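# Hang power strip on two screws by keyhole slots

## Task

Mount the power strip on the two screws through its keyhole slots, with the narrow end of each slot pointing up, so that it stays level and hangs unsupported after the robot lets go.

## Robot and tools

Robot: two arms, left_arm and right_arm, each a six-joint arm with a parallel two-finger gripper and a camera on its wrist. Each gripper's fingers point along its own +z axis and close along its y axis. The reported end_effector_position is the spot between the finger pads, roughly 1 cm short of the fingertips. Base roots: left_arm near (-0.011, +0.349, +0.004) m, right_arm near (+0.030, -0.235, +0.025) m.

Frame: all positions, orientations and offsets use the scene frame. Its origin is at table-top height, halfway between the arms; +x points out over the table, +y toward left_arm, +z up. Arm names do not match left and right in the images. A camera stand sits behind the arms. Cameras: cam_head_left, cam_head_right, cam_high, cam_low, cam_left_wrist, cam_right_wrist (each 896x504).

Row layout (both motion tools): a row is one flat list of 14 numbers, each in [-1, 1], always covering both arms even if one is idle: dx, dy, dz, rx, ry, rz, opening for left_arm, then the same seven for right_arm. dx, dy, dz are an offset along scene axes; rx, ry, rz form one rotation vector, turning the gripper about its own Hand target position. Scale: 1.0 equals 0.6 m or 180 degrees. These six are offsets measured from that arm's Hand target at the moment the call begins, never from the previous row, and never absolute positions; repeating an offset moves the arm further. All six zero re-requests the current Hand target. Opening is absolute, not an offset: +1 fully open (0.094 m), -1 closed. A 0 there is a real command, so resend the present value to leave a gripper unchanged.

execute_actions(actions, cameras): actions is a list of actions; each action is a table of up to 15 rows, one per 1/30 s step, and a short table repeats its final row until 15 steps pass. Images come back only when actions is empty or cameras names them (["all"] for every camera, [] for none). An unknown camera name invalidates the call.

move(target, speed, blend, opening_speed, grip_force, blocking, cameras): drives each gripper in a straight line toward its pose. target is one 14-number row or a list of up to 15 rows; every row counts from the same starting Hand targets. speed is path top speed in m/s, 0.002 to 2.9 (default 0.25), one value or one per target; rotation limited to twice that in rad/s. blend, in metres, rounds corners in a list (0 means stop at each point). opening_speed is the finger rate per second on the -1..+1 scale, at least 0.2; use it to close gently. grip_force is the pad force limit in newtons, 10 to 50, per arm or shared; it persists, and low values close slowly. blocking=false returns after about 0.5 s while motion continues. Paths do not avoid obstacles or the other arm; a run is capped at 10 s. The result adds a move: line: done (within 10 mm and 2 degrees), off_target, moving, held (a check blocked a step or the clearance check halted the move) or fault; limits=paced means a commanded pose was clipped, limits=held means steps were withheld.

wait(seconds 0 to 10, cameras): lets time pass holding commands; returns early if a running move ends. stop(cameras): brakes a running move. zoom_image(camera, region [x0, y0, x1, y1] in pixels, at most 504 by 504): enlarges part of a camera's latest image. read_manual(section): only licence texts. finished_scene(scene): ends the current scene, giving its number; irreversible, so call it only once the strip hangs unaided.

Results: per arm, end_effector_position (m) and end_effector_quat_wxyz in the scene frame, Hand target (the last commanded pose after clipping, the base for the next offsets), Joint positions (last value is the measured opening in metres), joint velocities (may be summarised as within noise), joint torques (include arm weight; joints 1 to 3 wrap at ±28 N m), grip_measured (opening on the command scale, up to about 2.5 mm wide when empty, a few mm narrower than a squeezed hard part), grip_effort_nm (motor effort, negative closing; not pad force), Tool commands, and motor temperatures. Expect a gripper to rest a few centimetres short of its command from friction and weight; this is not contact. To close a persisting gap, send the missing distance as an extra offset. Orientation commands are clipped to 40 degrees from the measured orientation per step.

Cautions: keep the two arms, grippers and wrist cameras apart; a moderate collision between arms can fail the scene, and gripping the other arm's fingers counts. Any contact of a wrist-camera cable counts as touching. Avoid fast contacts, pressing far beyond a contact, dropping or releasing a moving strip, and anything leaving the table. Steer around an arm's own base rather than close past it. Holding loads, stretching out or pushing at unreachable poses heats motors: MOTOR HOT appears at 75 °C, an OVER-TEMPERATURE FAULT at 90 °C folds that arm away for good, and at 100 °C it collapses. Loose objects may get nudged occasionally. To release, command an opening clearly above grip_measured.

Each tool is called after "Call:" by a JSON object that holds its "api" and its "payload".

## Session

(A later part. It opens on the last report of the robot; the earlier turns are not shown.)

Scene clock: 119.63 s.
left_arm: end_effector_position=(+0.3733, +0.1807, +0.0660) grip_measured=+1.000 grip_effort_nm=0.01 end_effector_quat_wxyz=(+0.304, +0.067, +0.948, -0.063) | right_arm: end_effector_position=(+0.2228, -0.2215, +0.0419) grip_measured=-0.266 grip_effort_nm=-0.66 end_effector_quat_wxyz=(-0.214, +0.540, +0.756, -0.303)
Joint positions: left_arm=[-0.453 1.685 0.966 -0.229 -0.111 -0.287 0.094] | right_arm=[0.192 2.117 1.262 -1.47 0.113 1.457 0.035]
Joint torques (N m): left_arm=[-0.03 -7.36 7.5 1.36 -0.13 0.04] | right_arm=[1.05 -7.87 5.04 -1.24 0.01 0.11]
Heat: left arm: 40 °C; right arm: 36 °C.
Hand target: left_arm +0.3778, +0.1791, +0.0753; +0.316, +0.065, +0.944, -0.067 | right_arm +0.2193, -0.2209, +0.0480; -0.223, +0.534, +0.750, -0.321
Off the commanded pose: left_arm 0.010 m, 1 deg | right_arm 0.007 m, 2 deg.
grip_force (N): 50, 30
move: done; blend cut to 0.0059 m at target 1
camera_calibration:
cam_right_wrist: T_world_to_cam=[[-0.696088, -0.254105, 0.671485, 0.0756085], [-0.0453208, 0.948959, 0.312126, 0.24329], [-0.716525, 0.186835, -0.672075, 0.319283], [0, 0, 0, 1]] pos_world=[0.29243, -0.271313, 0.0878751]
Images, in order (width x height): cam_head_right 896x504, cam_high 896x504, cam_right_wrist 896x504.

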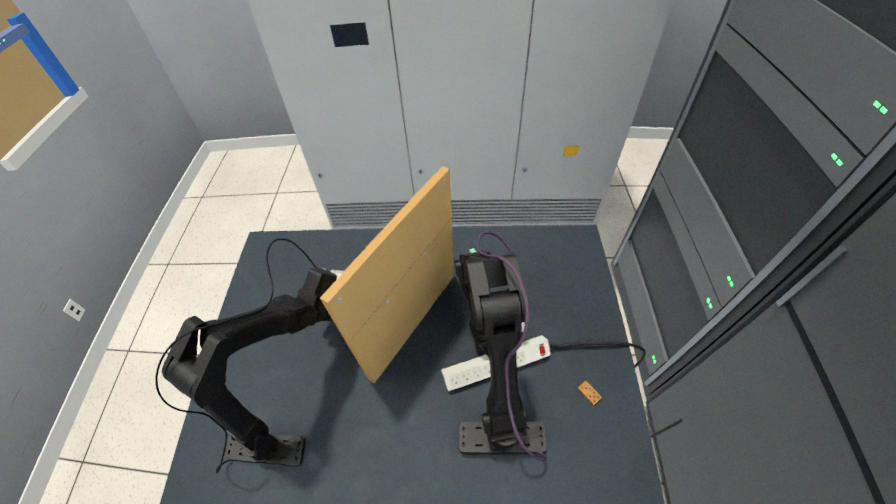

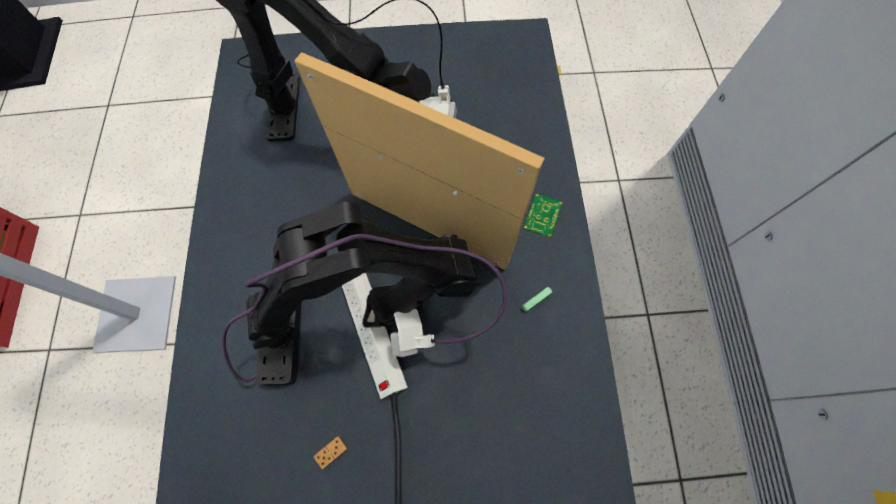

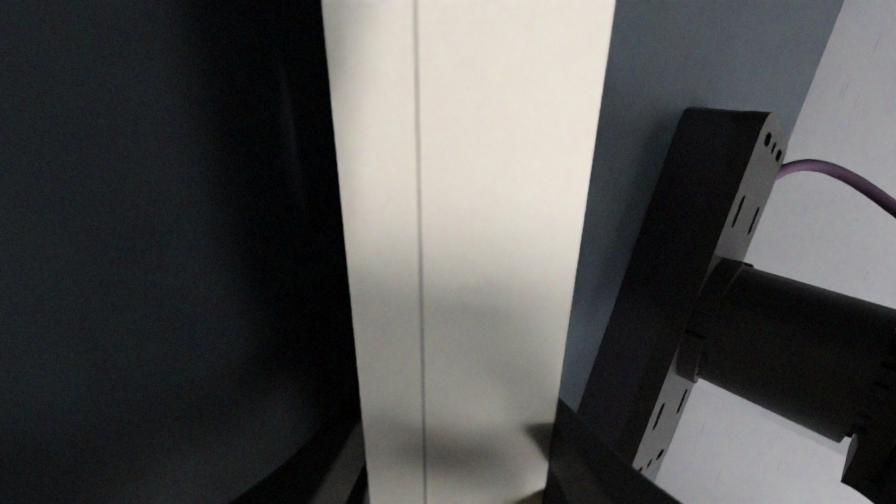

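Call:
{"api": "move", "payload": {"target": [0,0,0,0,0,0,1, 0,0,0,0,0,0,0.67], "speed": 0.1, "opening_speed": 0.5, "cameras": ["cam_right_wrist","cam_head_right","cam_high"]}}

Scene clock: 122.80 s.
left_arm: end_effector_position=(+0.3733, +0.1807, +0.0660) grip_measured=+1.000 grip_effort_nm=0.00 end_effector_quat_wxyz=(+0.304, +0.067, +0.948, -0.063) | right_arm: end_effector_position=(+0.2171, -0.2217, +0.0477) grip_measured=+0.668 grip_effort_nm=0.09 end_effector_quat_wxyz=(-0.224, +0.534, +0.752, -0.314)
Joint positions: left_arm=[-0.453 1.685 0.966 -0.229 -0.111 -0.287 0.094] | right_arm=[0.196 2.117 1.263 -1.502 0.113 1.457 0.078]
Joint torques (N m): left_arm=[-0.03 -7.38 7.5 1.36 -0.13 0.03] | right_arm=[0.46 -7.9 4.92 -0.92 0.05 0.17]
Heat: left arm: 40 °C; right arm: 36 °C.
Hand target: left_arm +0.3778, +0.1791, +0.0753; +0.316, +0.065, +0.944, -0.067 | right_arm +0.2192, -0.2209, +0.0480; -0.223, +0.534, +0.750, -0.321
Off the commanded pose: left_arm 0.010 m, 1 deg | right_arm 0.002 m, 1 deg.
grip_force (N): 50, 30
move: done
camera_calibration:
cam_right_wrist: T_world_to_cam=[[-0.673378, -0.252787, 0.694738, 0.0619576], [-0.0391734, 0.950606, 0.307918, 0.240714], [-0.73826, 0.18013, -0.65002, 0.321182], [0, 0, 0, 1]] pos_world=[0.288266, -0.271016, 0.0916101]
Images, in order (width x height): cam_head_right 896x504, cam_high 896x504, cam_right_wrist 896x504.

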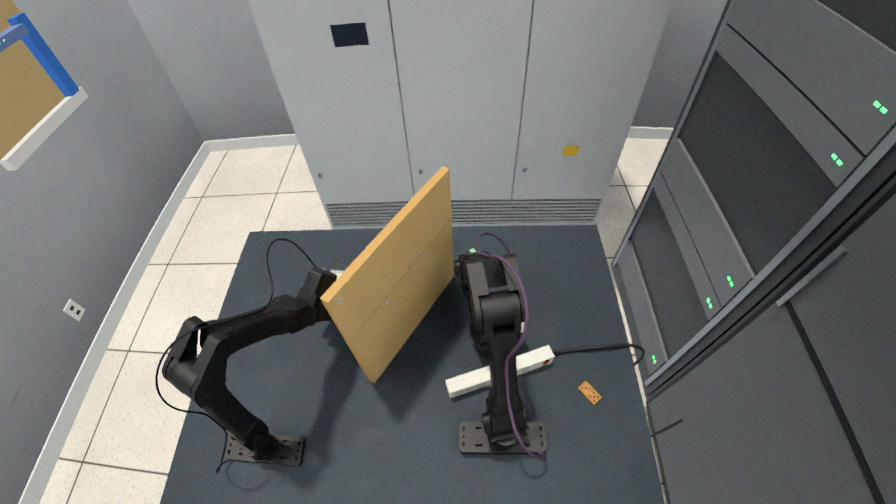

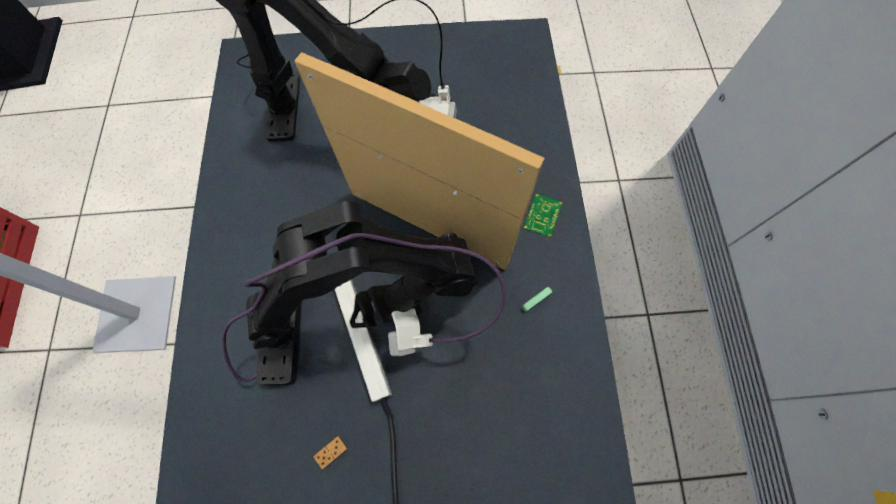

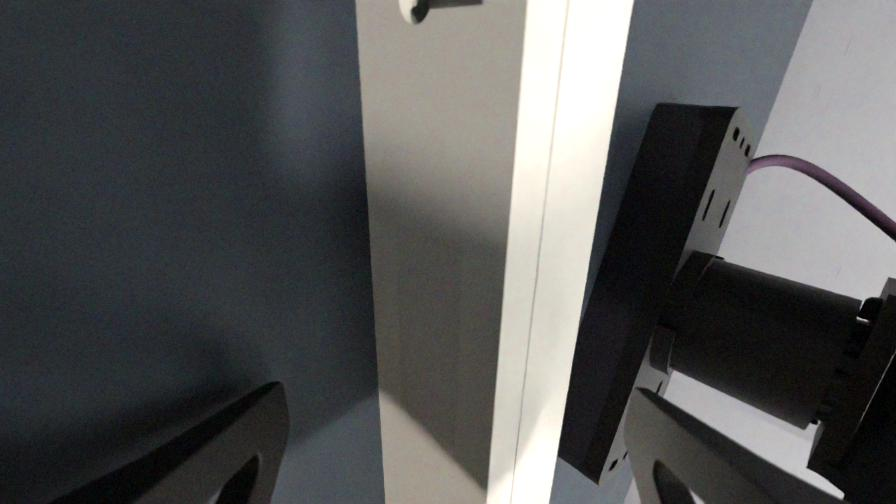

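Call:
{"api": "move", "payload": {"target": [[0,0,0,0,0,0,1, -0.0448,-0.0152,-0.02,0.0805,-0.2366,0,0.67],[0,0,0,0,0,0,1, -0.0448,-0.0152,-0.02,0.0805,-0.2366,0,-0.34]], "speed": 0.25, "opening_speed": 1.0, "cameras": ["cam_right_wrist"]}}

Scene clock: 152.63 s.
left_arm: end_effector_position=(+0.3733, +0.1807, +0.0660) grip_measured=+1.000 grip_effort_nm=0.00 end_effector_quat_wxyz=(+0.304, +0.067, +0.948, -0.063) | right_arm: end_effector_position=(+0.1916, -0.2294, +0.0369) grip_measured=-0.262 grip_effort_nm=-0.61 end_effector_quat_wxyz=(-0.006, +0.581, +0.814, -0.016)
Joint positions: left_arm=[-0.453 1.685 0.966 -0.229 -0.111 -0.287 0.094] | right_arm=[0.07 1.268 0.585 -0.917 0.018 1.291 0.035]
Joint torques (N m): left_arm=[-0.02 -7.38 7.49 1.36 -0.13 0.04] | right_arm=[-0.43 -4.04 3.96 0.65 -0.05 0.01]
Heat: left arm: 40 °C; right arm: 36 °C.
Hand target: left_arm +0.3778, +0.1791, +0.0753; +0.316, +0.065, +0.944, -0.067 | right_arm +0.1923, -0.2301, +0.0360; +0.000, +0.582, +0.813, -0.011
Off the commanded pose: left_arm 0.010 m, 1 deg | right_arm 0.001 m, 1 deg.
grip_force (N): 50, 30
move: done
camera_calibration:
cam_right_wrist: T_world_to_cam=[[-0.940615, -0.339346, 0.0093537, 0.106892], [-0.306786, 0.861514, 0.404568, 0.277722], [-0.145347, 0.377673, -0.91446, 0.238215], [0, 0, 0, 1]] pos_world=[0.220369, -0.292956, 0.10448]
Images, in order (width x height): cam_right_wrist 896x504.

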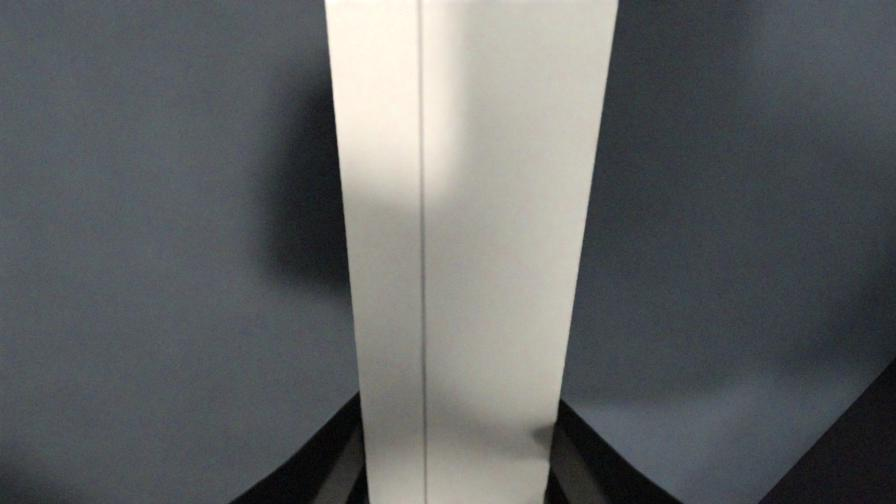

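Call:
{"api": "move", "payload": {"target": [[0,0,0,0,0,0,1, 0,0,0.02,0,0,0,-0.34],[0,0,0,0,0,0,1, 0.0205,0.007,0.0293,-0.034,0.0999,0,-0.34],[0,0,0,0,0,0,1, 0.0364,0.0124,0.0183,-0.068,0.1998,0,-0.34]], "speed": 0.2, "blend": [0.005,0.01,0]}}

Scene clock: 159.43 s.
left_arm: end_effector_position=(+0.3733, +0.1807, +0.0660) grip_measured=+1.000 grip_effort_nm=0.00 end_effector_quat_wxyz=(+0.304, +0.067, +0.948, -0.063) | right_arm: end_effector_position=(+0.2180, -0.2231, +0.0422) grip_measured=-0.263 grip_effort_nm=-0.66 end_effector_quat_wxyz=(-0.180, +0.552, +0.772, -0.259)
Joint positions: left_arm=[-0.453 1.685 0.966 -0.229 -0.111 -0.287 0.094] | right_arm=[0.183 1.988 1.151 -1.368 0.108 1.44 0.035]
Joint torques (N m): left_arm=[-0.03 -7.36 7.5 1.36 -0.13 0.04] | right_arm=[0.85 -7.08 5.26 -1 0.06 0.08]
Heat: left arm: 41 °C; right arm: 35 °C.
Hand target: left_arm +0.3778, +0.1791, +0.0753; +0.316, +0.065, +0.944, -0.067 | right_arm +0.2142, -0.2226, +0.0469; -0.190, +0.547, +0.768, -0.275
Off the commanded pose: left_arm 0.010 m, 1 deg | right_arm 0.006 m, 2 deg.
grip_force (N): 50, 30
move: done

Call:
{"api": "move", "payload": {"target": [[0,0,0,0,0,0,1, 0.0063,0.0021,-0.0083,0,0,0,-0.34],[0,0,0,0,0,0,1, 0.0079,0.0027,-0.01,0,0,0,0.106]], "speed": 0.1, "opening_speed": 0.4, "cameras": ["cam_right_wrist","cam_high"]}}

Scene clock: 163.13 s.
left_arm: end_effector_position=(+0.3733, +0.1807, +0.0660) grip_measured=+1.000 grip_effort_nm=0.00 end_effector_quat_wxyz=(+0.304, +0.067, +0.948, -0.063) | right_arm: end_effector_position=(+0.2182, -0.2221, +0.0420) grip_measured=+0.104 grip_effort_nm=0.09 end_effector_quat_wxyz=(-0.186, +0.549, +0.770, -0.268)
Joint positions: left_arm=[-0.453 1.685 0.966 -0.229 -0.111 -0.287 0.094] | right_arm=[0.188 2.011 1.168 -1.385 0.108 1.444 0.052]
Joint torques (N m): left_arm=[-0.02 -7.38 7.5 1.36 -0.13 0.03] | right_arm=[0.43 -6.49 4.85 -0.7 0.07 0.12]
Heat: left arm: 41 °C; right arm: 35 °C.
Hand target: left_arm +0.3778, +0.1791, +0.0753; +0.316, +0.065, +0.944, -0.067 | right_arm +0.2189, -0.2209, +0.0410; -0.190, +0.547, +0.768, -0.275
Off the commanded pose: left_arm 0.010 m, 1 deg | right_arm 0.002 m, 1 deg.
grip_force (N): 50, 30
move: done
camera_calibration:
cam_right_wrist: T_world_to_cam=[[-0.753648, -0.274316, 0.597298, 0.0833492], [-0.0782949, 0.939742, 0.332797, 0.247952], [-0.652598, 0.204047, -0.729713, 0.308352], [0, 0, 0, 1]] pos_world=[0.283459, -0.273065, 0.0927062]
Images, in order (width x height): cam_high 896x504, cam_right_wrist 896x504.

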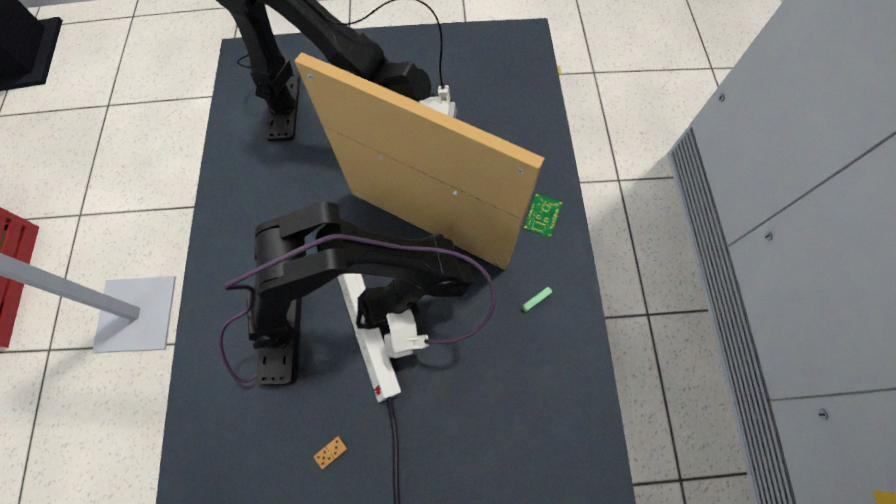

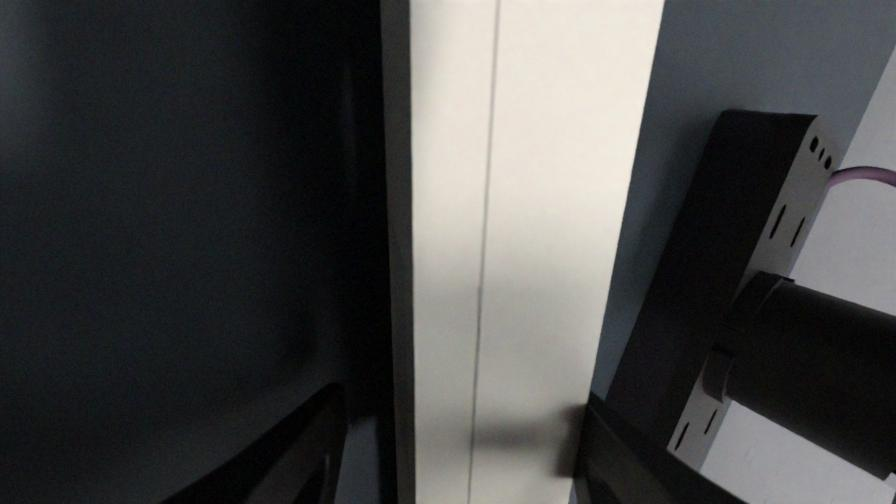

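Call:
{"api": "move", "payload": {"target": [[0,0,0,0,0,0,1, 0.0323,0.011,-0.0208,0,0,0,0.106]], "speed": 0.05, "cameras": ["cam_right_wrist","cam_high"]}}

Scene clock: 166.20 s.
left_arm: end_effector_position=(+0.3733, +0.1807, +0.0660) grip_measured=+1.000 grip_effort_nm=0.00 end_effector_quat_wxyz=(+0.304, +0.067, +0.948, -0.063) | right_arm: end_effector_position=(+0.2338, -0.2169, +0.0317) grip_measured=+0.105 grip_effort_nm=0.07 end_effector_quat_wxyz=(-0.192, +0.544, +0.769, -0.275)
Joint positions: left_arm=[-0.453 1.685 0.966 -0.229 -0.111 -0.287 0.094] | right_arm=[0.198 2.104 1.252 -1.396 0.105 1.447 0.052]
Joint torques (N m): left_arm=[-0.03 -7.38 7.5 1.36 -0.13 0.04] | right_arm=[0.57 -7.73 5.15 -0.6 -0.06 0.12]
Heat: left arm: 41 °C; right arm: 35 °C.
Hand target: left_arm +0.3778, +0.1791, +0.0753; +0.316, +0.065, +0.944, -0.067 | right_arm +0.2383, -0.2144, +0.0285; -0.190, +0.547, +0.768, -0.275
Off the commanded pose: left_arm 0.010 m, 1 deg | right_arm 0.006 m, 0 deg.
grip_force (N): 50, 30
move: done
camera_calibration:
cam_right_wrist: T_world_to_cam=[[-0.739497, -0.27664, 0.613689, 0.098383], [-0.0765464, 0.940299, 0.331631, 0.247478], [-0.668794, 0.198264, -0.716524, 0.312077], [0, 0, 0, 1]] pos_world=[0.300413, -0.26736, 0.0811631]
Images, in order (width x height): cam_high 896x504, cam_right_wrist 896x504.

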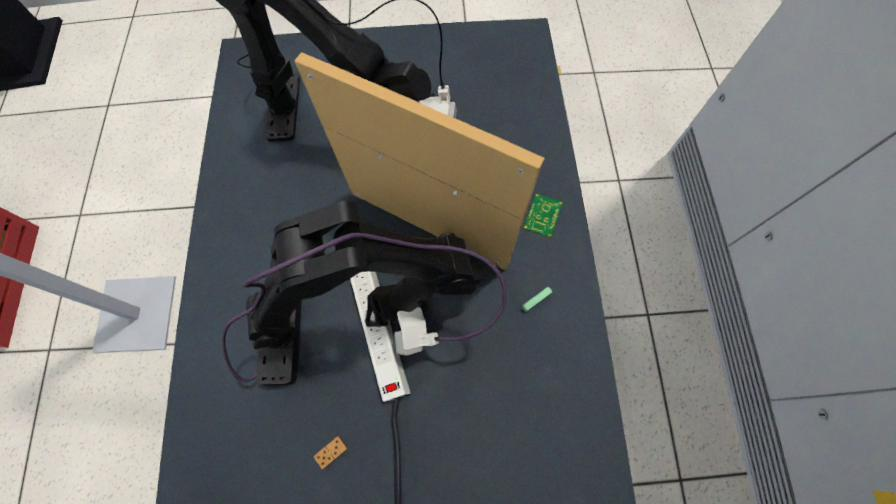

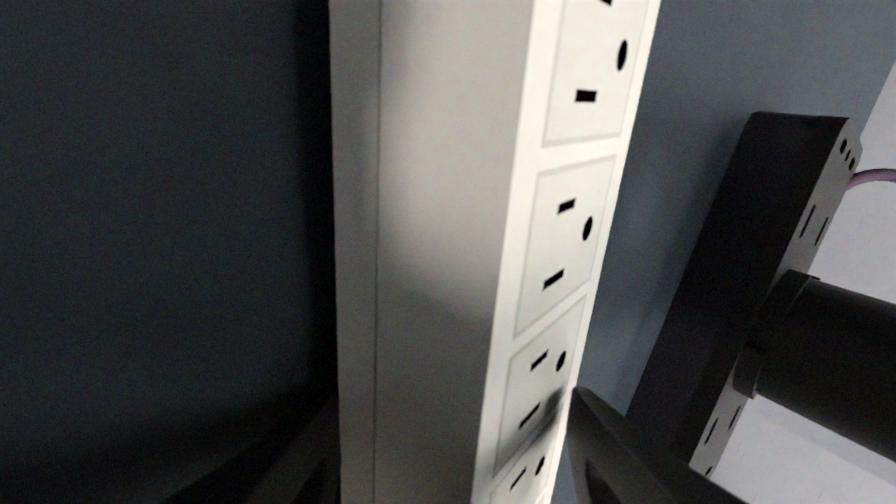

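Call:
{"api": "move", "payload": {"target": [[0,0,0,0,0,0,1, 0.0095,0.0032,-0.0017,0,0,0,0.07]], "speed": 0.04, "opening_speed": 0.3, "cameras": ["cam_right_wrist"]}}

Scene clock: 170.40 s.
left_arm: end_effector_position=(+0.3733, +0.1807, +0.0660) grip_measured=+1.000 grip_effort_nm=0.00 end_effector_quat_wxyz=(+0.304, +0.067, +0.948, -0.063) | right_arm: end_effector_position=(+0.2411, -0.2152, +0.0293) grip_measured=+0.072 grip_effort_nm=-0.09 end_effector_quat_wxyz=(-0.190, +0.546, +0.770, -0.272)
Joint positions: left_arm=[-0.453 1.685 0.966 -0.229 -0.111 -0.287 0.094] | right_arm=[0.198 2.124 1.28 -1.396 0.104 1.448 0.05]
Joint torques (N m): left_arm=[-0.03 -7.38 7.5 1.36 -0.13 0.03] | right_arm=[0.87 -7.73 5.19 -0.71 -0.02 0.15]
Heat: left arm: 41 °C; right arm: 35 °C.
Hand target: left_arm +0.3778, +0.1791, +0.0753; +0.316, +0.065, +0.944, -0.067 | right_arm +0.2440, -0.2125, +0.0275; -0.190, +0.547, +0.768, -0.275
Off the commanded pose: left_arm 0.010 m, 1 deg | right_arm 0.004 m, 0 deg.
grip_force (N): 50, 30
move: done
camera_calibration:
cam_right_wrist: T_world_to_cam=[[-0.745565, -0.276566, 0.606337, 0.107386], [-0.0777326, 0.939703, 0.333041, 0.247299], [-0.661884, 0.201171, -0.722107, 0.314021], [0, 0, 0, 1]] pos_world=[0.307132, -0.26586, 0.0792846]
Images, in order (width x height): cam_right_wrist 896x504.

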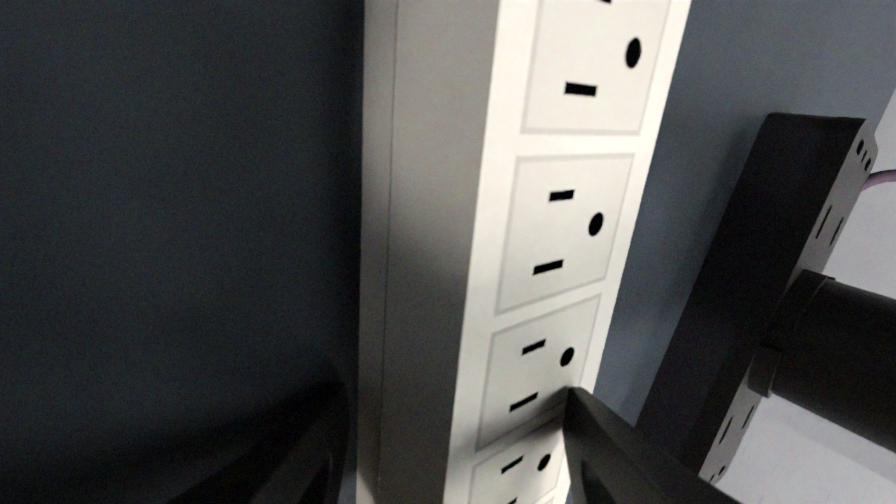

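Call:
{"api": "move", "payload": {"target": [[0,0,0,0,0,0,1, 0.0284,0.0097,0,0,0,0,0.07],[0,0,0,0,0,0,1, 0.0284,0.0097,0.1,0,0,0,0.07],[0,0,0,0,0,0,1, -0.0213,-0.0072,0.1542,0.068,-0.1998,0,1]], "speed": [0.04, 0.2, 0.25], "blend": [0.002, 0.02, 0], "cameras": ["cam_right_wrist","cam_head_right","cam_high"]}}

Scene clock: 175.33 s.
left_arm: end_effector_position=(+0.3733, +0.1807, +0.0660) grip_measured=+1.000 grip_effort_nm=0.00 end_effector_quat_wxyz=(+0.304, +0.067, +0.948, -0.063) | right_arm: end_effector_position=(+0.2308, -0.2162, +0.1205) grip_measured=+0.998 grip_effort_nm=0.09 end_effector_quat_wxyz=(-0.005, +0.581, +0.813, -0.017)
Joint positions: left_arm=[-0.453 1.685 0.966 -0.229 -0.111 -0.287 0.094] | right_arm=[0.126 1.337 0.98 -1.244 0.018 1.347 0.094]
Joint torques (N m): left_arm=[-0.03 -7.36 7.5 1.36 -0.13 0.03] | right_arm=[-0.61 -5.16 4.57 0.62 -0.04 -0.03]
Heat: left arm: 41 °C; right arm: 35 °C.
Hand target: left_arm +0.3778, +0.1791, +0.0753; +0.316, +0.065, +0.944, -0.067 | right_arm +0.2312, -0.2168, +0.1200; +0.000, +0.582, +0.813, -0.011
Off the commanded pose: left_arm 0.010 m, 1 deg | right_arm 0.001 m, 1 deg.
grip_force (N): 50, 30
move: done
camera_calibration:
cam_right_wrist: T_world_to_cam=[[-0.940744, -0.338991, 0.00920963, 0.147654], [-0.306767, 0.862266, 0.402977, 0.244894], [-0.144547, 0.376273, -0.915164, 0.315051], [0, 0, 0, 1]] pos_world=[0.25957, -0.279656, 0.188277]
Images, in order (width x height): cam_head_right 896x504, cam_high 896x504, cam_right_wrist 896x504.

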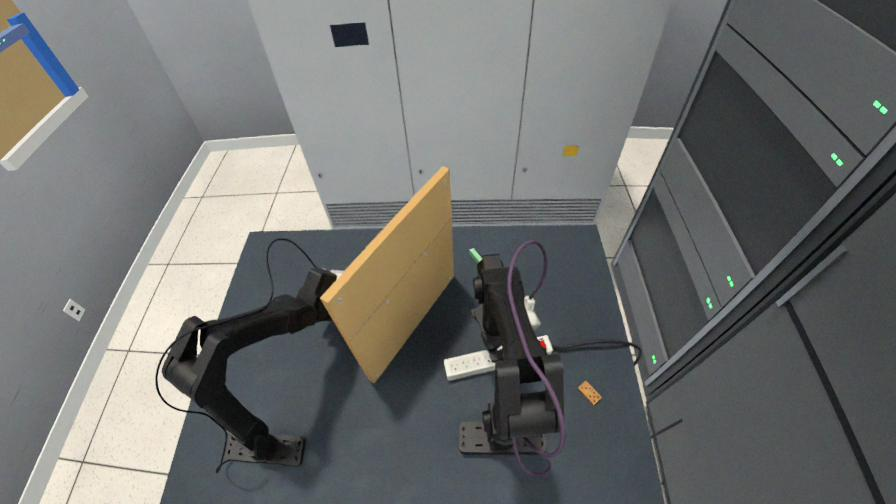

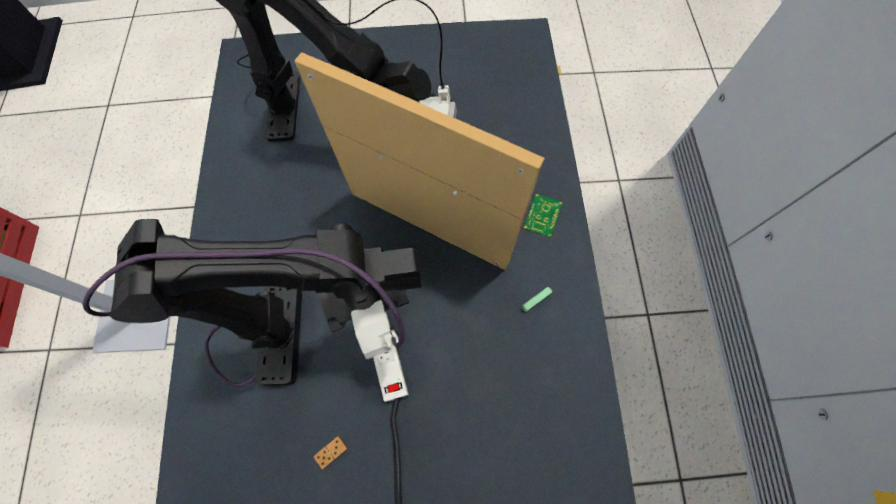

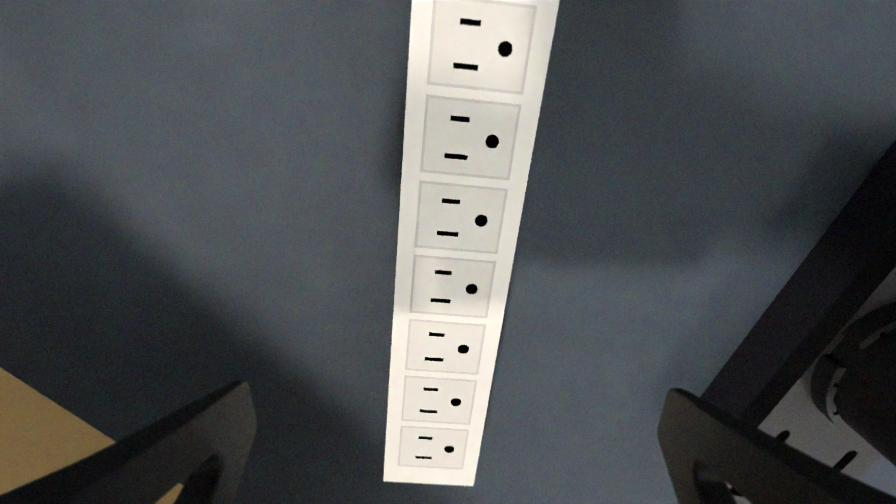

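Call:
{"api": "zoom_image", "payload": {"camera": "cam_right_wrist", "region": [360, 380, 500, 504]}}

Call:
{"api": "zoom_image", "payload": {"camera": "cam_right_wrist", "region": [380, 0, 580, 200]}}

Call:
{"api": "zoom_image", "payload": {"camera": "cam_high", "region": [320, 280, 440, 420]}}

Scaled by 3.600 from the camera's 896x504 image, which has a finer 1280x720 frame.

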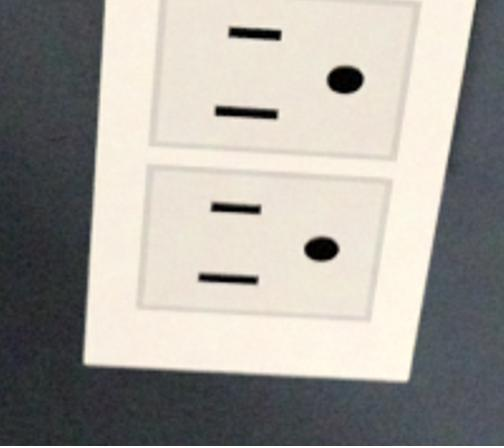

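Scaled by 2.520 from the camera's 896x504 image, which has a finer 1280x720 frame.

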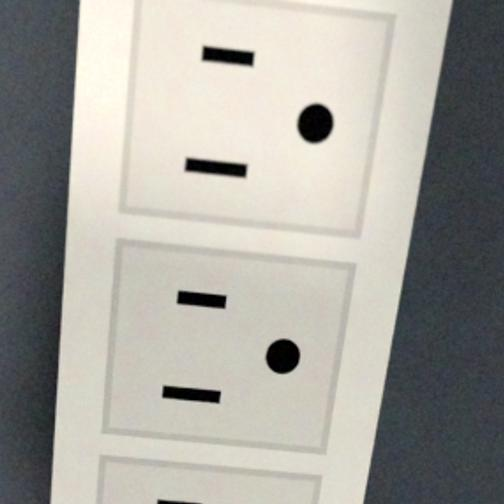

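Scaled by 3.600 from the camera's 896x504 image, which has a finer 1280x720 frame.

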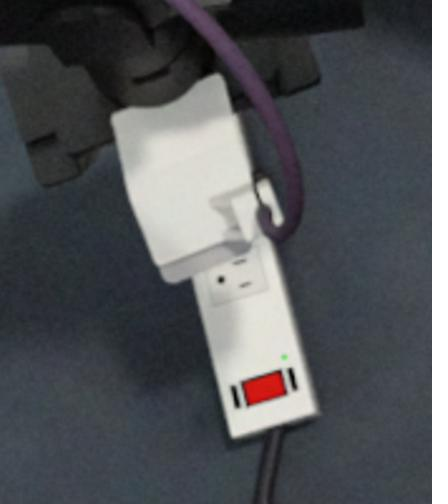

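Call:
{"api": "move", "payload": {"target": [[0,0,0,0,0,0,1, 0,-0.0273,-0.1,0.007,-0.0089,-0.0311,1],[0,0,0,0,0,0,1, 0,-0.0273,-0.1725,0.007,-0.0089,-0.0311,1]], "speed": [0.2,0.08], "blend": [0.01,0], "cameras": ["cam_right_wrist"]}}

Scene clock: 182.00 s.
left_arm: end_effector_position=(+0.3733, +0.1807, +0.0660) grip_measured=+1.000 grip_effort_nm=0.00 end_effector_quat_wxyz=(+0.304, +0.067, +0.948, -0.063) | right_arm: end_effector_position=(+0.2322, -0.2325, +0.0202) grip_measured=+0.998 grip_effort_nm=0.09 end_effector_quat_wxyz=(+0.006, +0.621, +0.784, +0.007)
Joint positions: left_arm=[-0.453 1.685 0.966 -0.229 -0.111 -0.287 0.094] | right_arm=[0.026 1.435 0.633 -0.751 -0.003 1.345 0.094]
Joint torques (N m): left_arm=[-0.02 -7.36 7.5 1.36 -0.13 0.04] | right_arm=[-0.42 -3.1 4.08 0.71 -0.05 -0.07]
Heat: left arm: 41 °C; right arm: 35 °C.
Hand target: left_arm +0.3778, +0.1791, +0.0753; +0.316, +0.065, +0.944, -0.067 | right_arm +0.2312, -0.2332, +0.0165; +0.004, +0.621, +0.784, +0.006
Off the commanded pose: left_arm 0.010 m, 1 deg | right_arm 0.004 m, 0 deg.
grip_force (N): 50, 30
move: done
camera_calibration:
cam_right_wrist: T_world_to_cam=[[-0.968638, -0.244807, -0.0425445, 0.17368], [-0.240295, 0.879342, 0.411115, 0.288073], [-0.0632325, 0.408445, -0.91059, 0.21809], [0, 0, 0, 1]] pos_world=[0.251246, -0.299874, 0.0875484]
Images, in order (width x height): cam_right_wrist 896x504.

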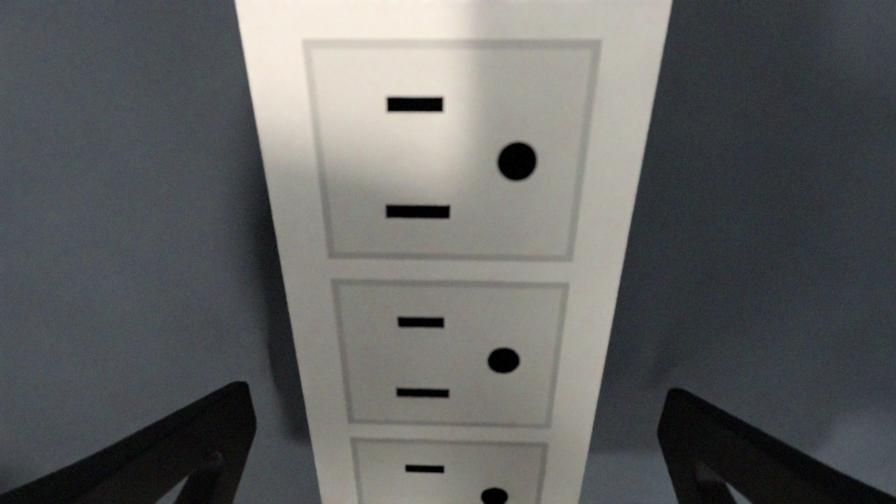

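Call:
{"api": "move", "payload": {"target": [[0,0,0,0,0,0,1, 0.0027,0.0007,-0.0075,0,0,0,1],[0,0,0,0,0,0,1, 0.0027,0.0007,-0.0075,0,0,0,-0.12]], "speed": 0.08, "grip_force": [50, 45], "opening_speed": 1.0, "cameras": ["cam_right_wrist"]}}

Scene clock: 187.13 s.
left_arm: end_effector_position=(+0.3733, +0.1807, +0.0660) grip_measured=+1.000 grip_effort_nm=0.00 end_effector_quat_wxyz=(+0.304, +0.067, +0.948, -0.063) | right_arm: end_effector_position=(+0.2341, -0.2324, +0.0158) grip_measured=-0.040 grip_effort_nm=-0.89 end_effector_quat_wxyz=(+0.006, +0.621, +0.784, +0.007)
Joint positions: left_arm=[-0.453 1.685 0.966 -0.229 -0.111 -0.287 0.094] | right_arm=[0.026 1.454 0.629 -0.727 -0.004 1.345 0.045]
Joint torques (N m): left_arm=[-0.03 -7.36 7.5 1.36 -0.13 0.04] | right_arm=[-0.4 -3.37 4 0.69 -0.05 0.01]
Motor temperatures (°C): left_arm=[26 32 41 40 28 27 28] | right_arm=[29 31 35 34 26 25 23]
Heat: left arm: 41 °C; right arm: 35 °C.
Hand target: left_arm +0.3778, +0.1791, +0.0753; +0.316, +0.065, +0.944, -0.067 | right_arm +0.2328, -0.2327, +0.0120; +0.004, +0.621, +0.784, +0.007
Off the commanded pose: left_arm 0.010 m, 1 deg | right_arm 0.004 m, 0 deg.
grip_force (N): 50, 45
move: done
camera_calibration:
cam_right_wrist: T_world_to_cam=[[-0.968612, -0.244761, -0.0433827, 0.175435], [-0.240582, 0.879173, 0.411308, 0.290255], [-0.0625313, 0.408835, -0.910463, 0.214094], [0, 0, 0, 1]] pos_world=[0.253146, -0.299775, 0.0831513]
Images, in order (width x height): cam_right_wrist 896x504.

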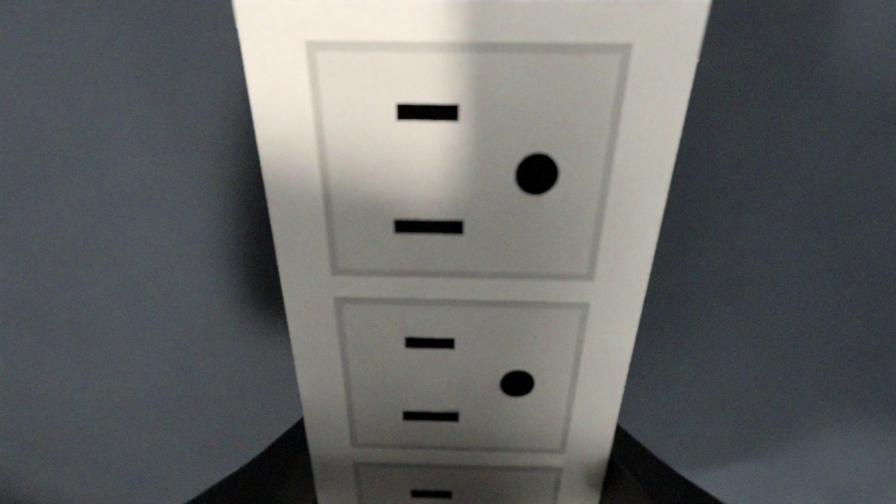

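Call:
{"api": "move", "payload": {"target": [[0,0,0,0,0,0,1, 0,0,0.1967,0,0,0,-0.12],[0,0,0,0,0,0,1, 0.0702,0.2303,0.33,0.2858,-0.4156,0.186,-0.12]], "speed": [0.15,0.2], "blend": [0.04,0], "cameras": ["cam_right_wrist","cam_head_right","cam_high"]}}

Scene clock: 208.27 s.
left_arm: end_effector_position=(+0.3733, +0.1807, +0.0660) grip_measured=+1.000 grip_effort_nm=0.00 end_effector_quat_wxyz=(+0.304, +0.067, +0.948, -0.063) | right_arm: end_effector_position=(+0.2848, -0.1062, +0.1879) grip_measured=-0.041 grip_effort_nm=-0.94 end_effector_quat_wxyz=(+0.188, +0.285, +0.676, +0.653)
Joint positions: left_arm=[-0.453 1.685 0.966 -0.229 -0.111 -0.287 0.094] | right_arm=[-0.063 0.959 0.091 0.731 -0.971 1.576 0.045]
Joint torques (N m): left_arm=[-0.02 -7.36 7.5 1.36 -0.13 0.03] | right_arm=[1.77 -1.4 6.19 2.76 -0.71 -0.28]
Heat: left arm: 41 °C; right arm: 35 °C.
Hand target: left_arm +0.3778, +0.1791, +0.0753; +0.316, +0.065, +0.944, -0.067 | right_arm +0.2750, -0.0945, +0.2100; +0.207, +0.208, +0.676, +0.676
Off the commanded pose: left_arm 0.010 m, 1 deg | right_arm 0.027 m, 10 deg.
grip_force (N): 50, 45
move: off_target (right_arm)
camera_calibration:
cam_right_wrist: T_world_to_cam=[[-0.1129, 0.0234597, -0.993329, 0.226186], [-0.960182, 0.254545, 0.115144, 0.315052], [0.255549, 0.966776, -0.00621254, 0.12108], [0, 0, 0, 1]] pos_world=[0.297102, -0.202558, 0.189153]
Images, in order (width x height): cam_head_right 896x504, cam_high 896x504, cam_right_wrist 896x504.

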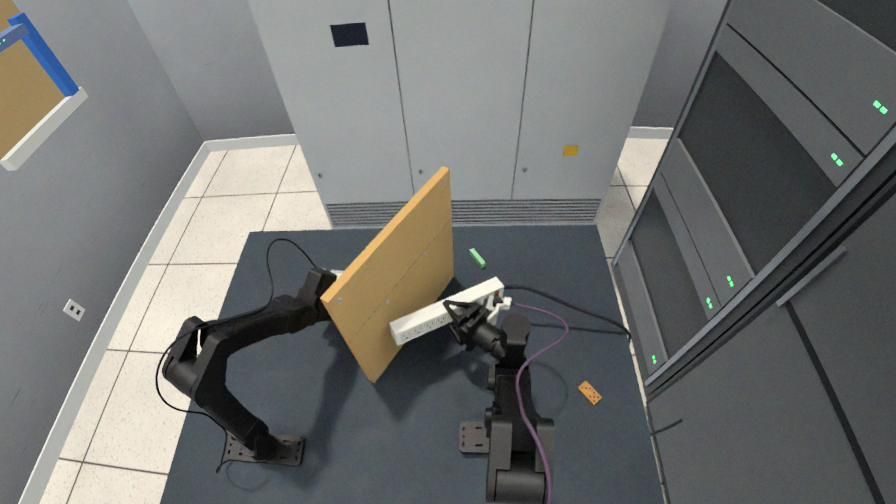

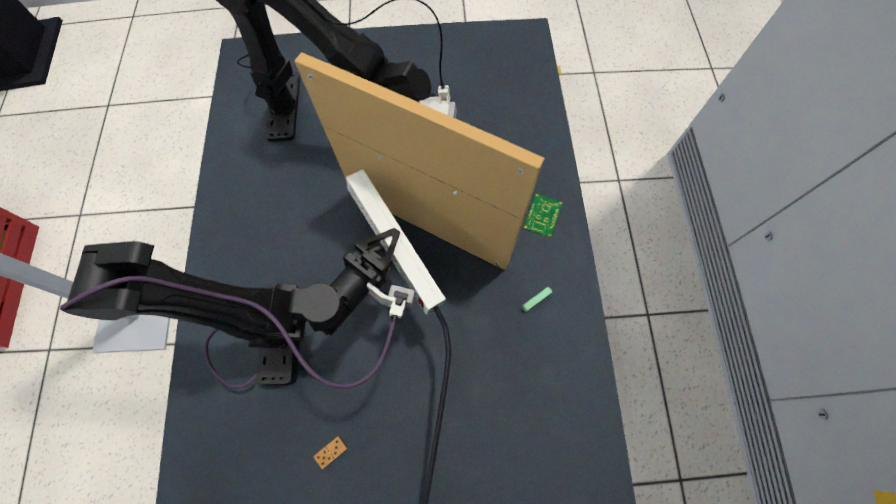

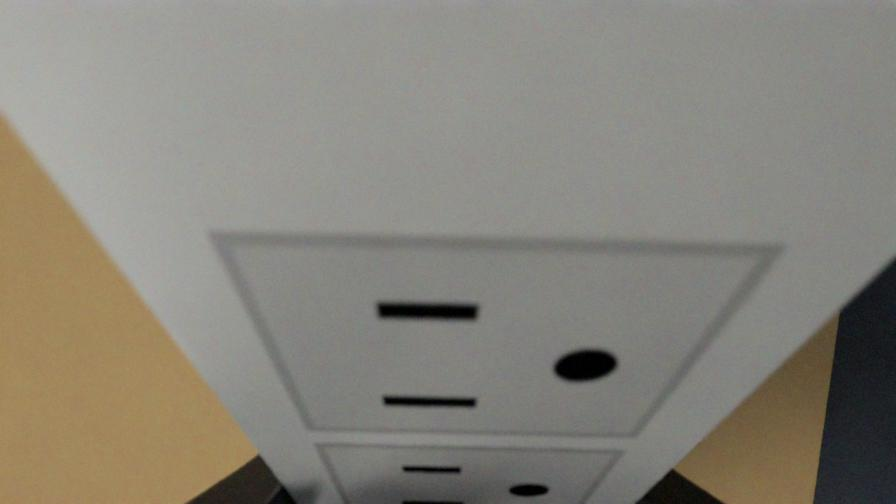

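Call:
{"api": "zoom_image", "payload": {"camera": "cam_head_right", "region": [380, 260, 650, 400]}}

Call:
{"api": "zoom_image", "payload": {"camera": "cam_high", "region": [330, 160, 480, 504]}}

Call:
{"api": "zoom_image", "payload": {"camera": "cam_high", "region": [330, 160, 460, 330]}}

Scaled by 1.867 from the camera's 896x504 image, which has a finer 1280x720 frame.

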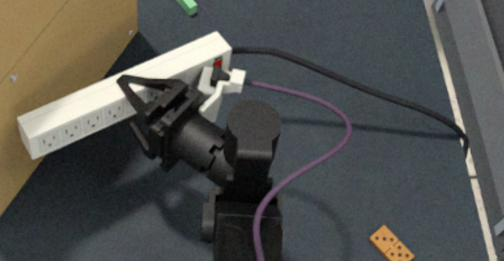

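Scaled by 1.465 from the camera's 896x504 image, which has a finer 1280x720 frame.

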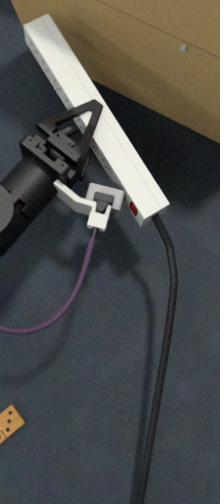

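Scaled by 2.965 from the camera's 896x504 image, which has a finer 1280x720 frame.

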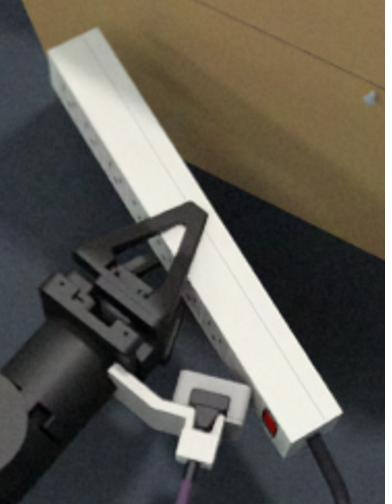

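Call:
{"api": "wait", "payload": {"seconds": 0.1, "cameras": ["cam_head_left","cam_head_right","cam_high","cam_low"]}}

Call:
{"api": "zoom_image", "payload": {"camera": "cam_head_right", "region": [560, 290, 700, 430]}}

Call:
{"api": "zoom_image", "payload": {"camera": "cam_head_left", "region": [430, 250, 630, 400]}}

Call:
{"api": "zoom_image", "payload": {"camera": "cam_low", "region": [380, 120, 640, 330]}}

Scene clock: 214.33 s.
left_arm: end_effector_position=(+0.3733, +0.1807, +0.0660) grip_measured=+1.000 grip_effort_nm=0.00 end_effector_quat_wxyz=(+0.304, +0.067, +0.948, -0.063) | right_arm: end_effector_position=(+0.2848, -0.1062, +0.1880) grip_measured=-0.041 grip_effort_nm=-0.94 end_effector_quat_wxyz=(+0.188, +0.285, +0.676, +0.653)
Joint positions: left_arm=[-0.453 1.685 0.966 -0.229 -0.111 -0.287 0.094] | right_arm=[-0.063 0.959 0.091 0.731 -0.971 1.577 0.045]
Joint torques (N m): left_arm=[-0.03 -7.35 7.5 1.36 -0.13 0.04] | right_arm=[1.89 -1.29 6.28 2.8 -0.68 -0.28]
Heat: left arm: 41 °C; right arm: 37 °C.
Hand target: left_arm +0.3778, +0.1791, +0.0753; +0.316, +0.065, +0.944, -0.067 | right_arm +0.2750, -0.0946, +0.2100; +0.207, +0.208, +0.676, +0.676
Tool commands: left_gripper/opening=+1.0 right_gripper/opening=-0.12
Off the commanded pose: left_arm 0.010 m, 1 deg | right_arm 0.027 m, 10 deg.
grip_force (N): 50, 45
wait: 0.10 s; at rest from the start
Images, in order (width x height): cam_head_left 896x504, cam_head_right 896x504, cam_high 896x504, cam_low 896x504.

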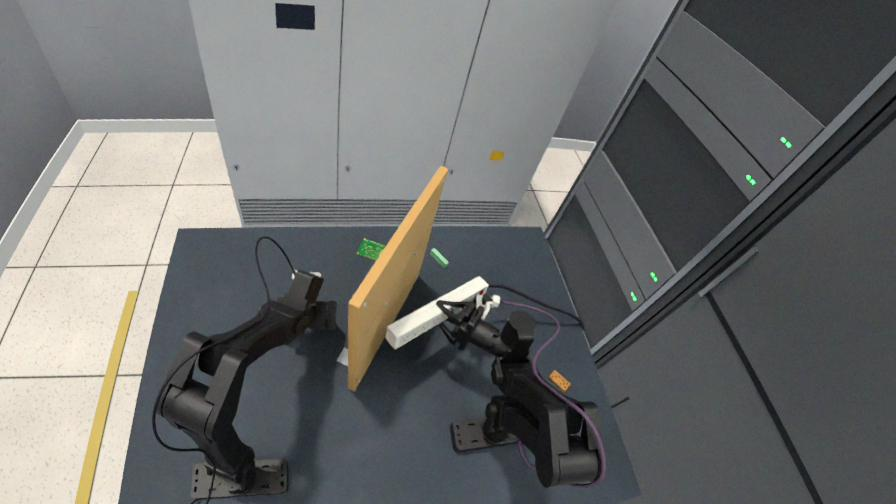

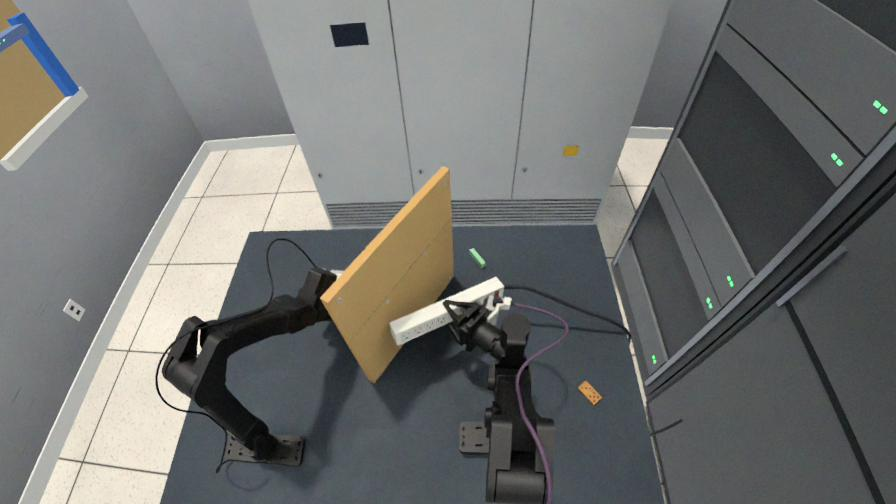

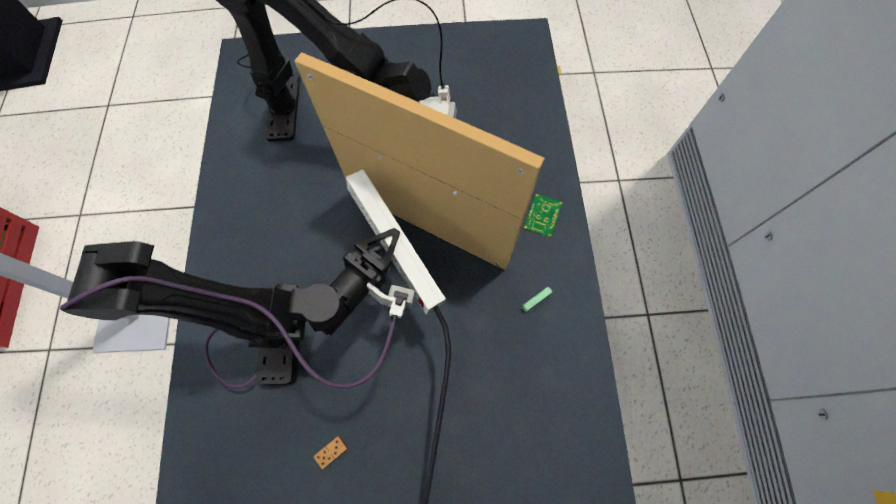

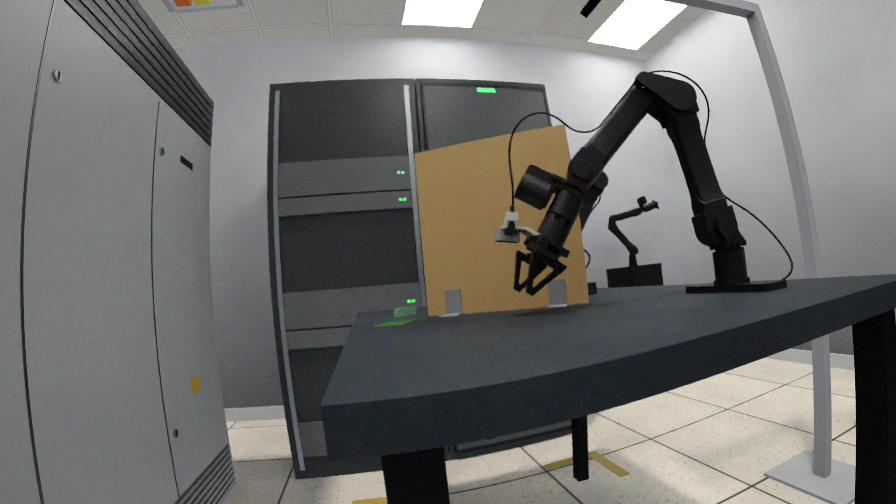

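Scaled by 3.600 from the camera's 896x504 image, which has a finer 1280x720 frame.

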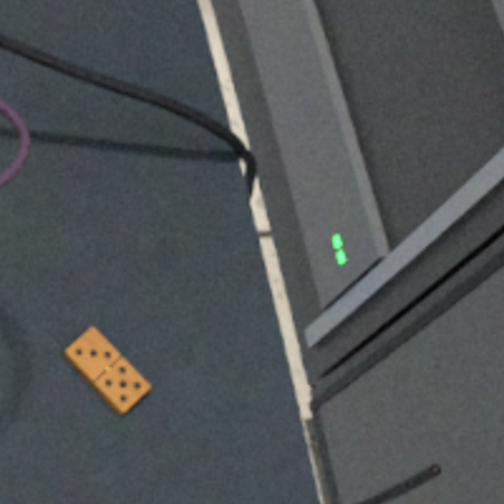

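Scaled by 2.520 from the camera's 896x504 image, which has a finer 1280x720 frame.

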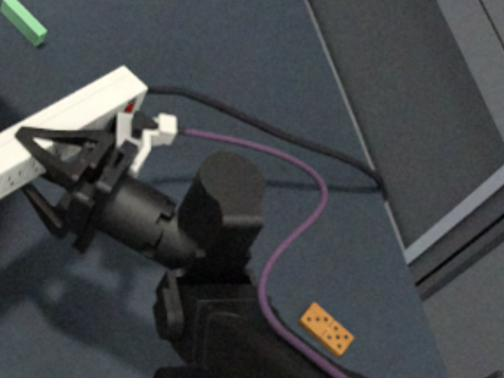

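Scaled by 1.938 from the camera's 896x504 image, which has a finer 1280x720 frame.

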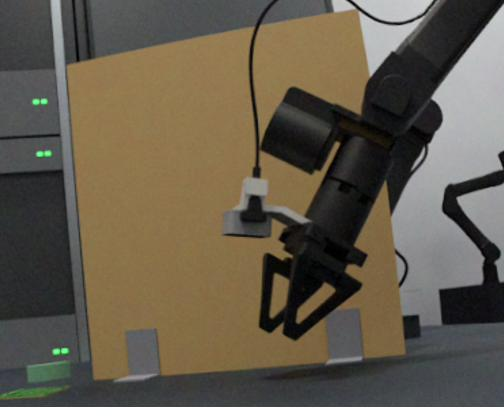

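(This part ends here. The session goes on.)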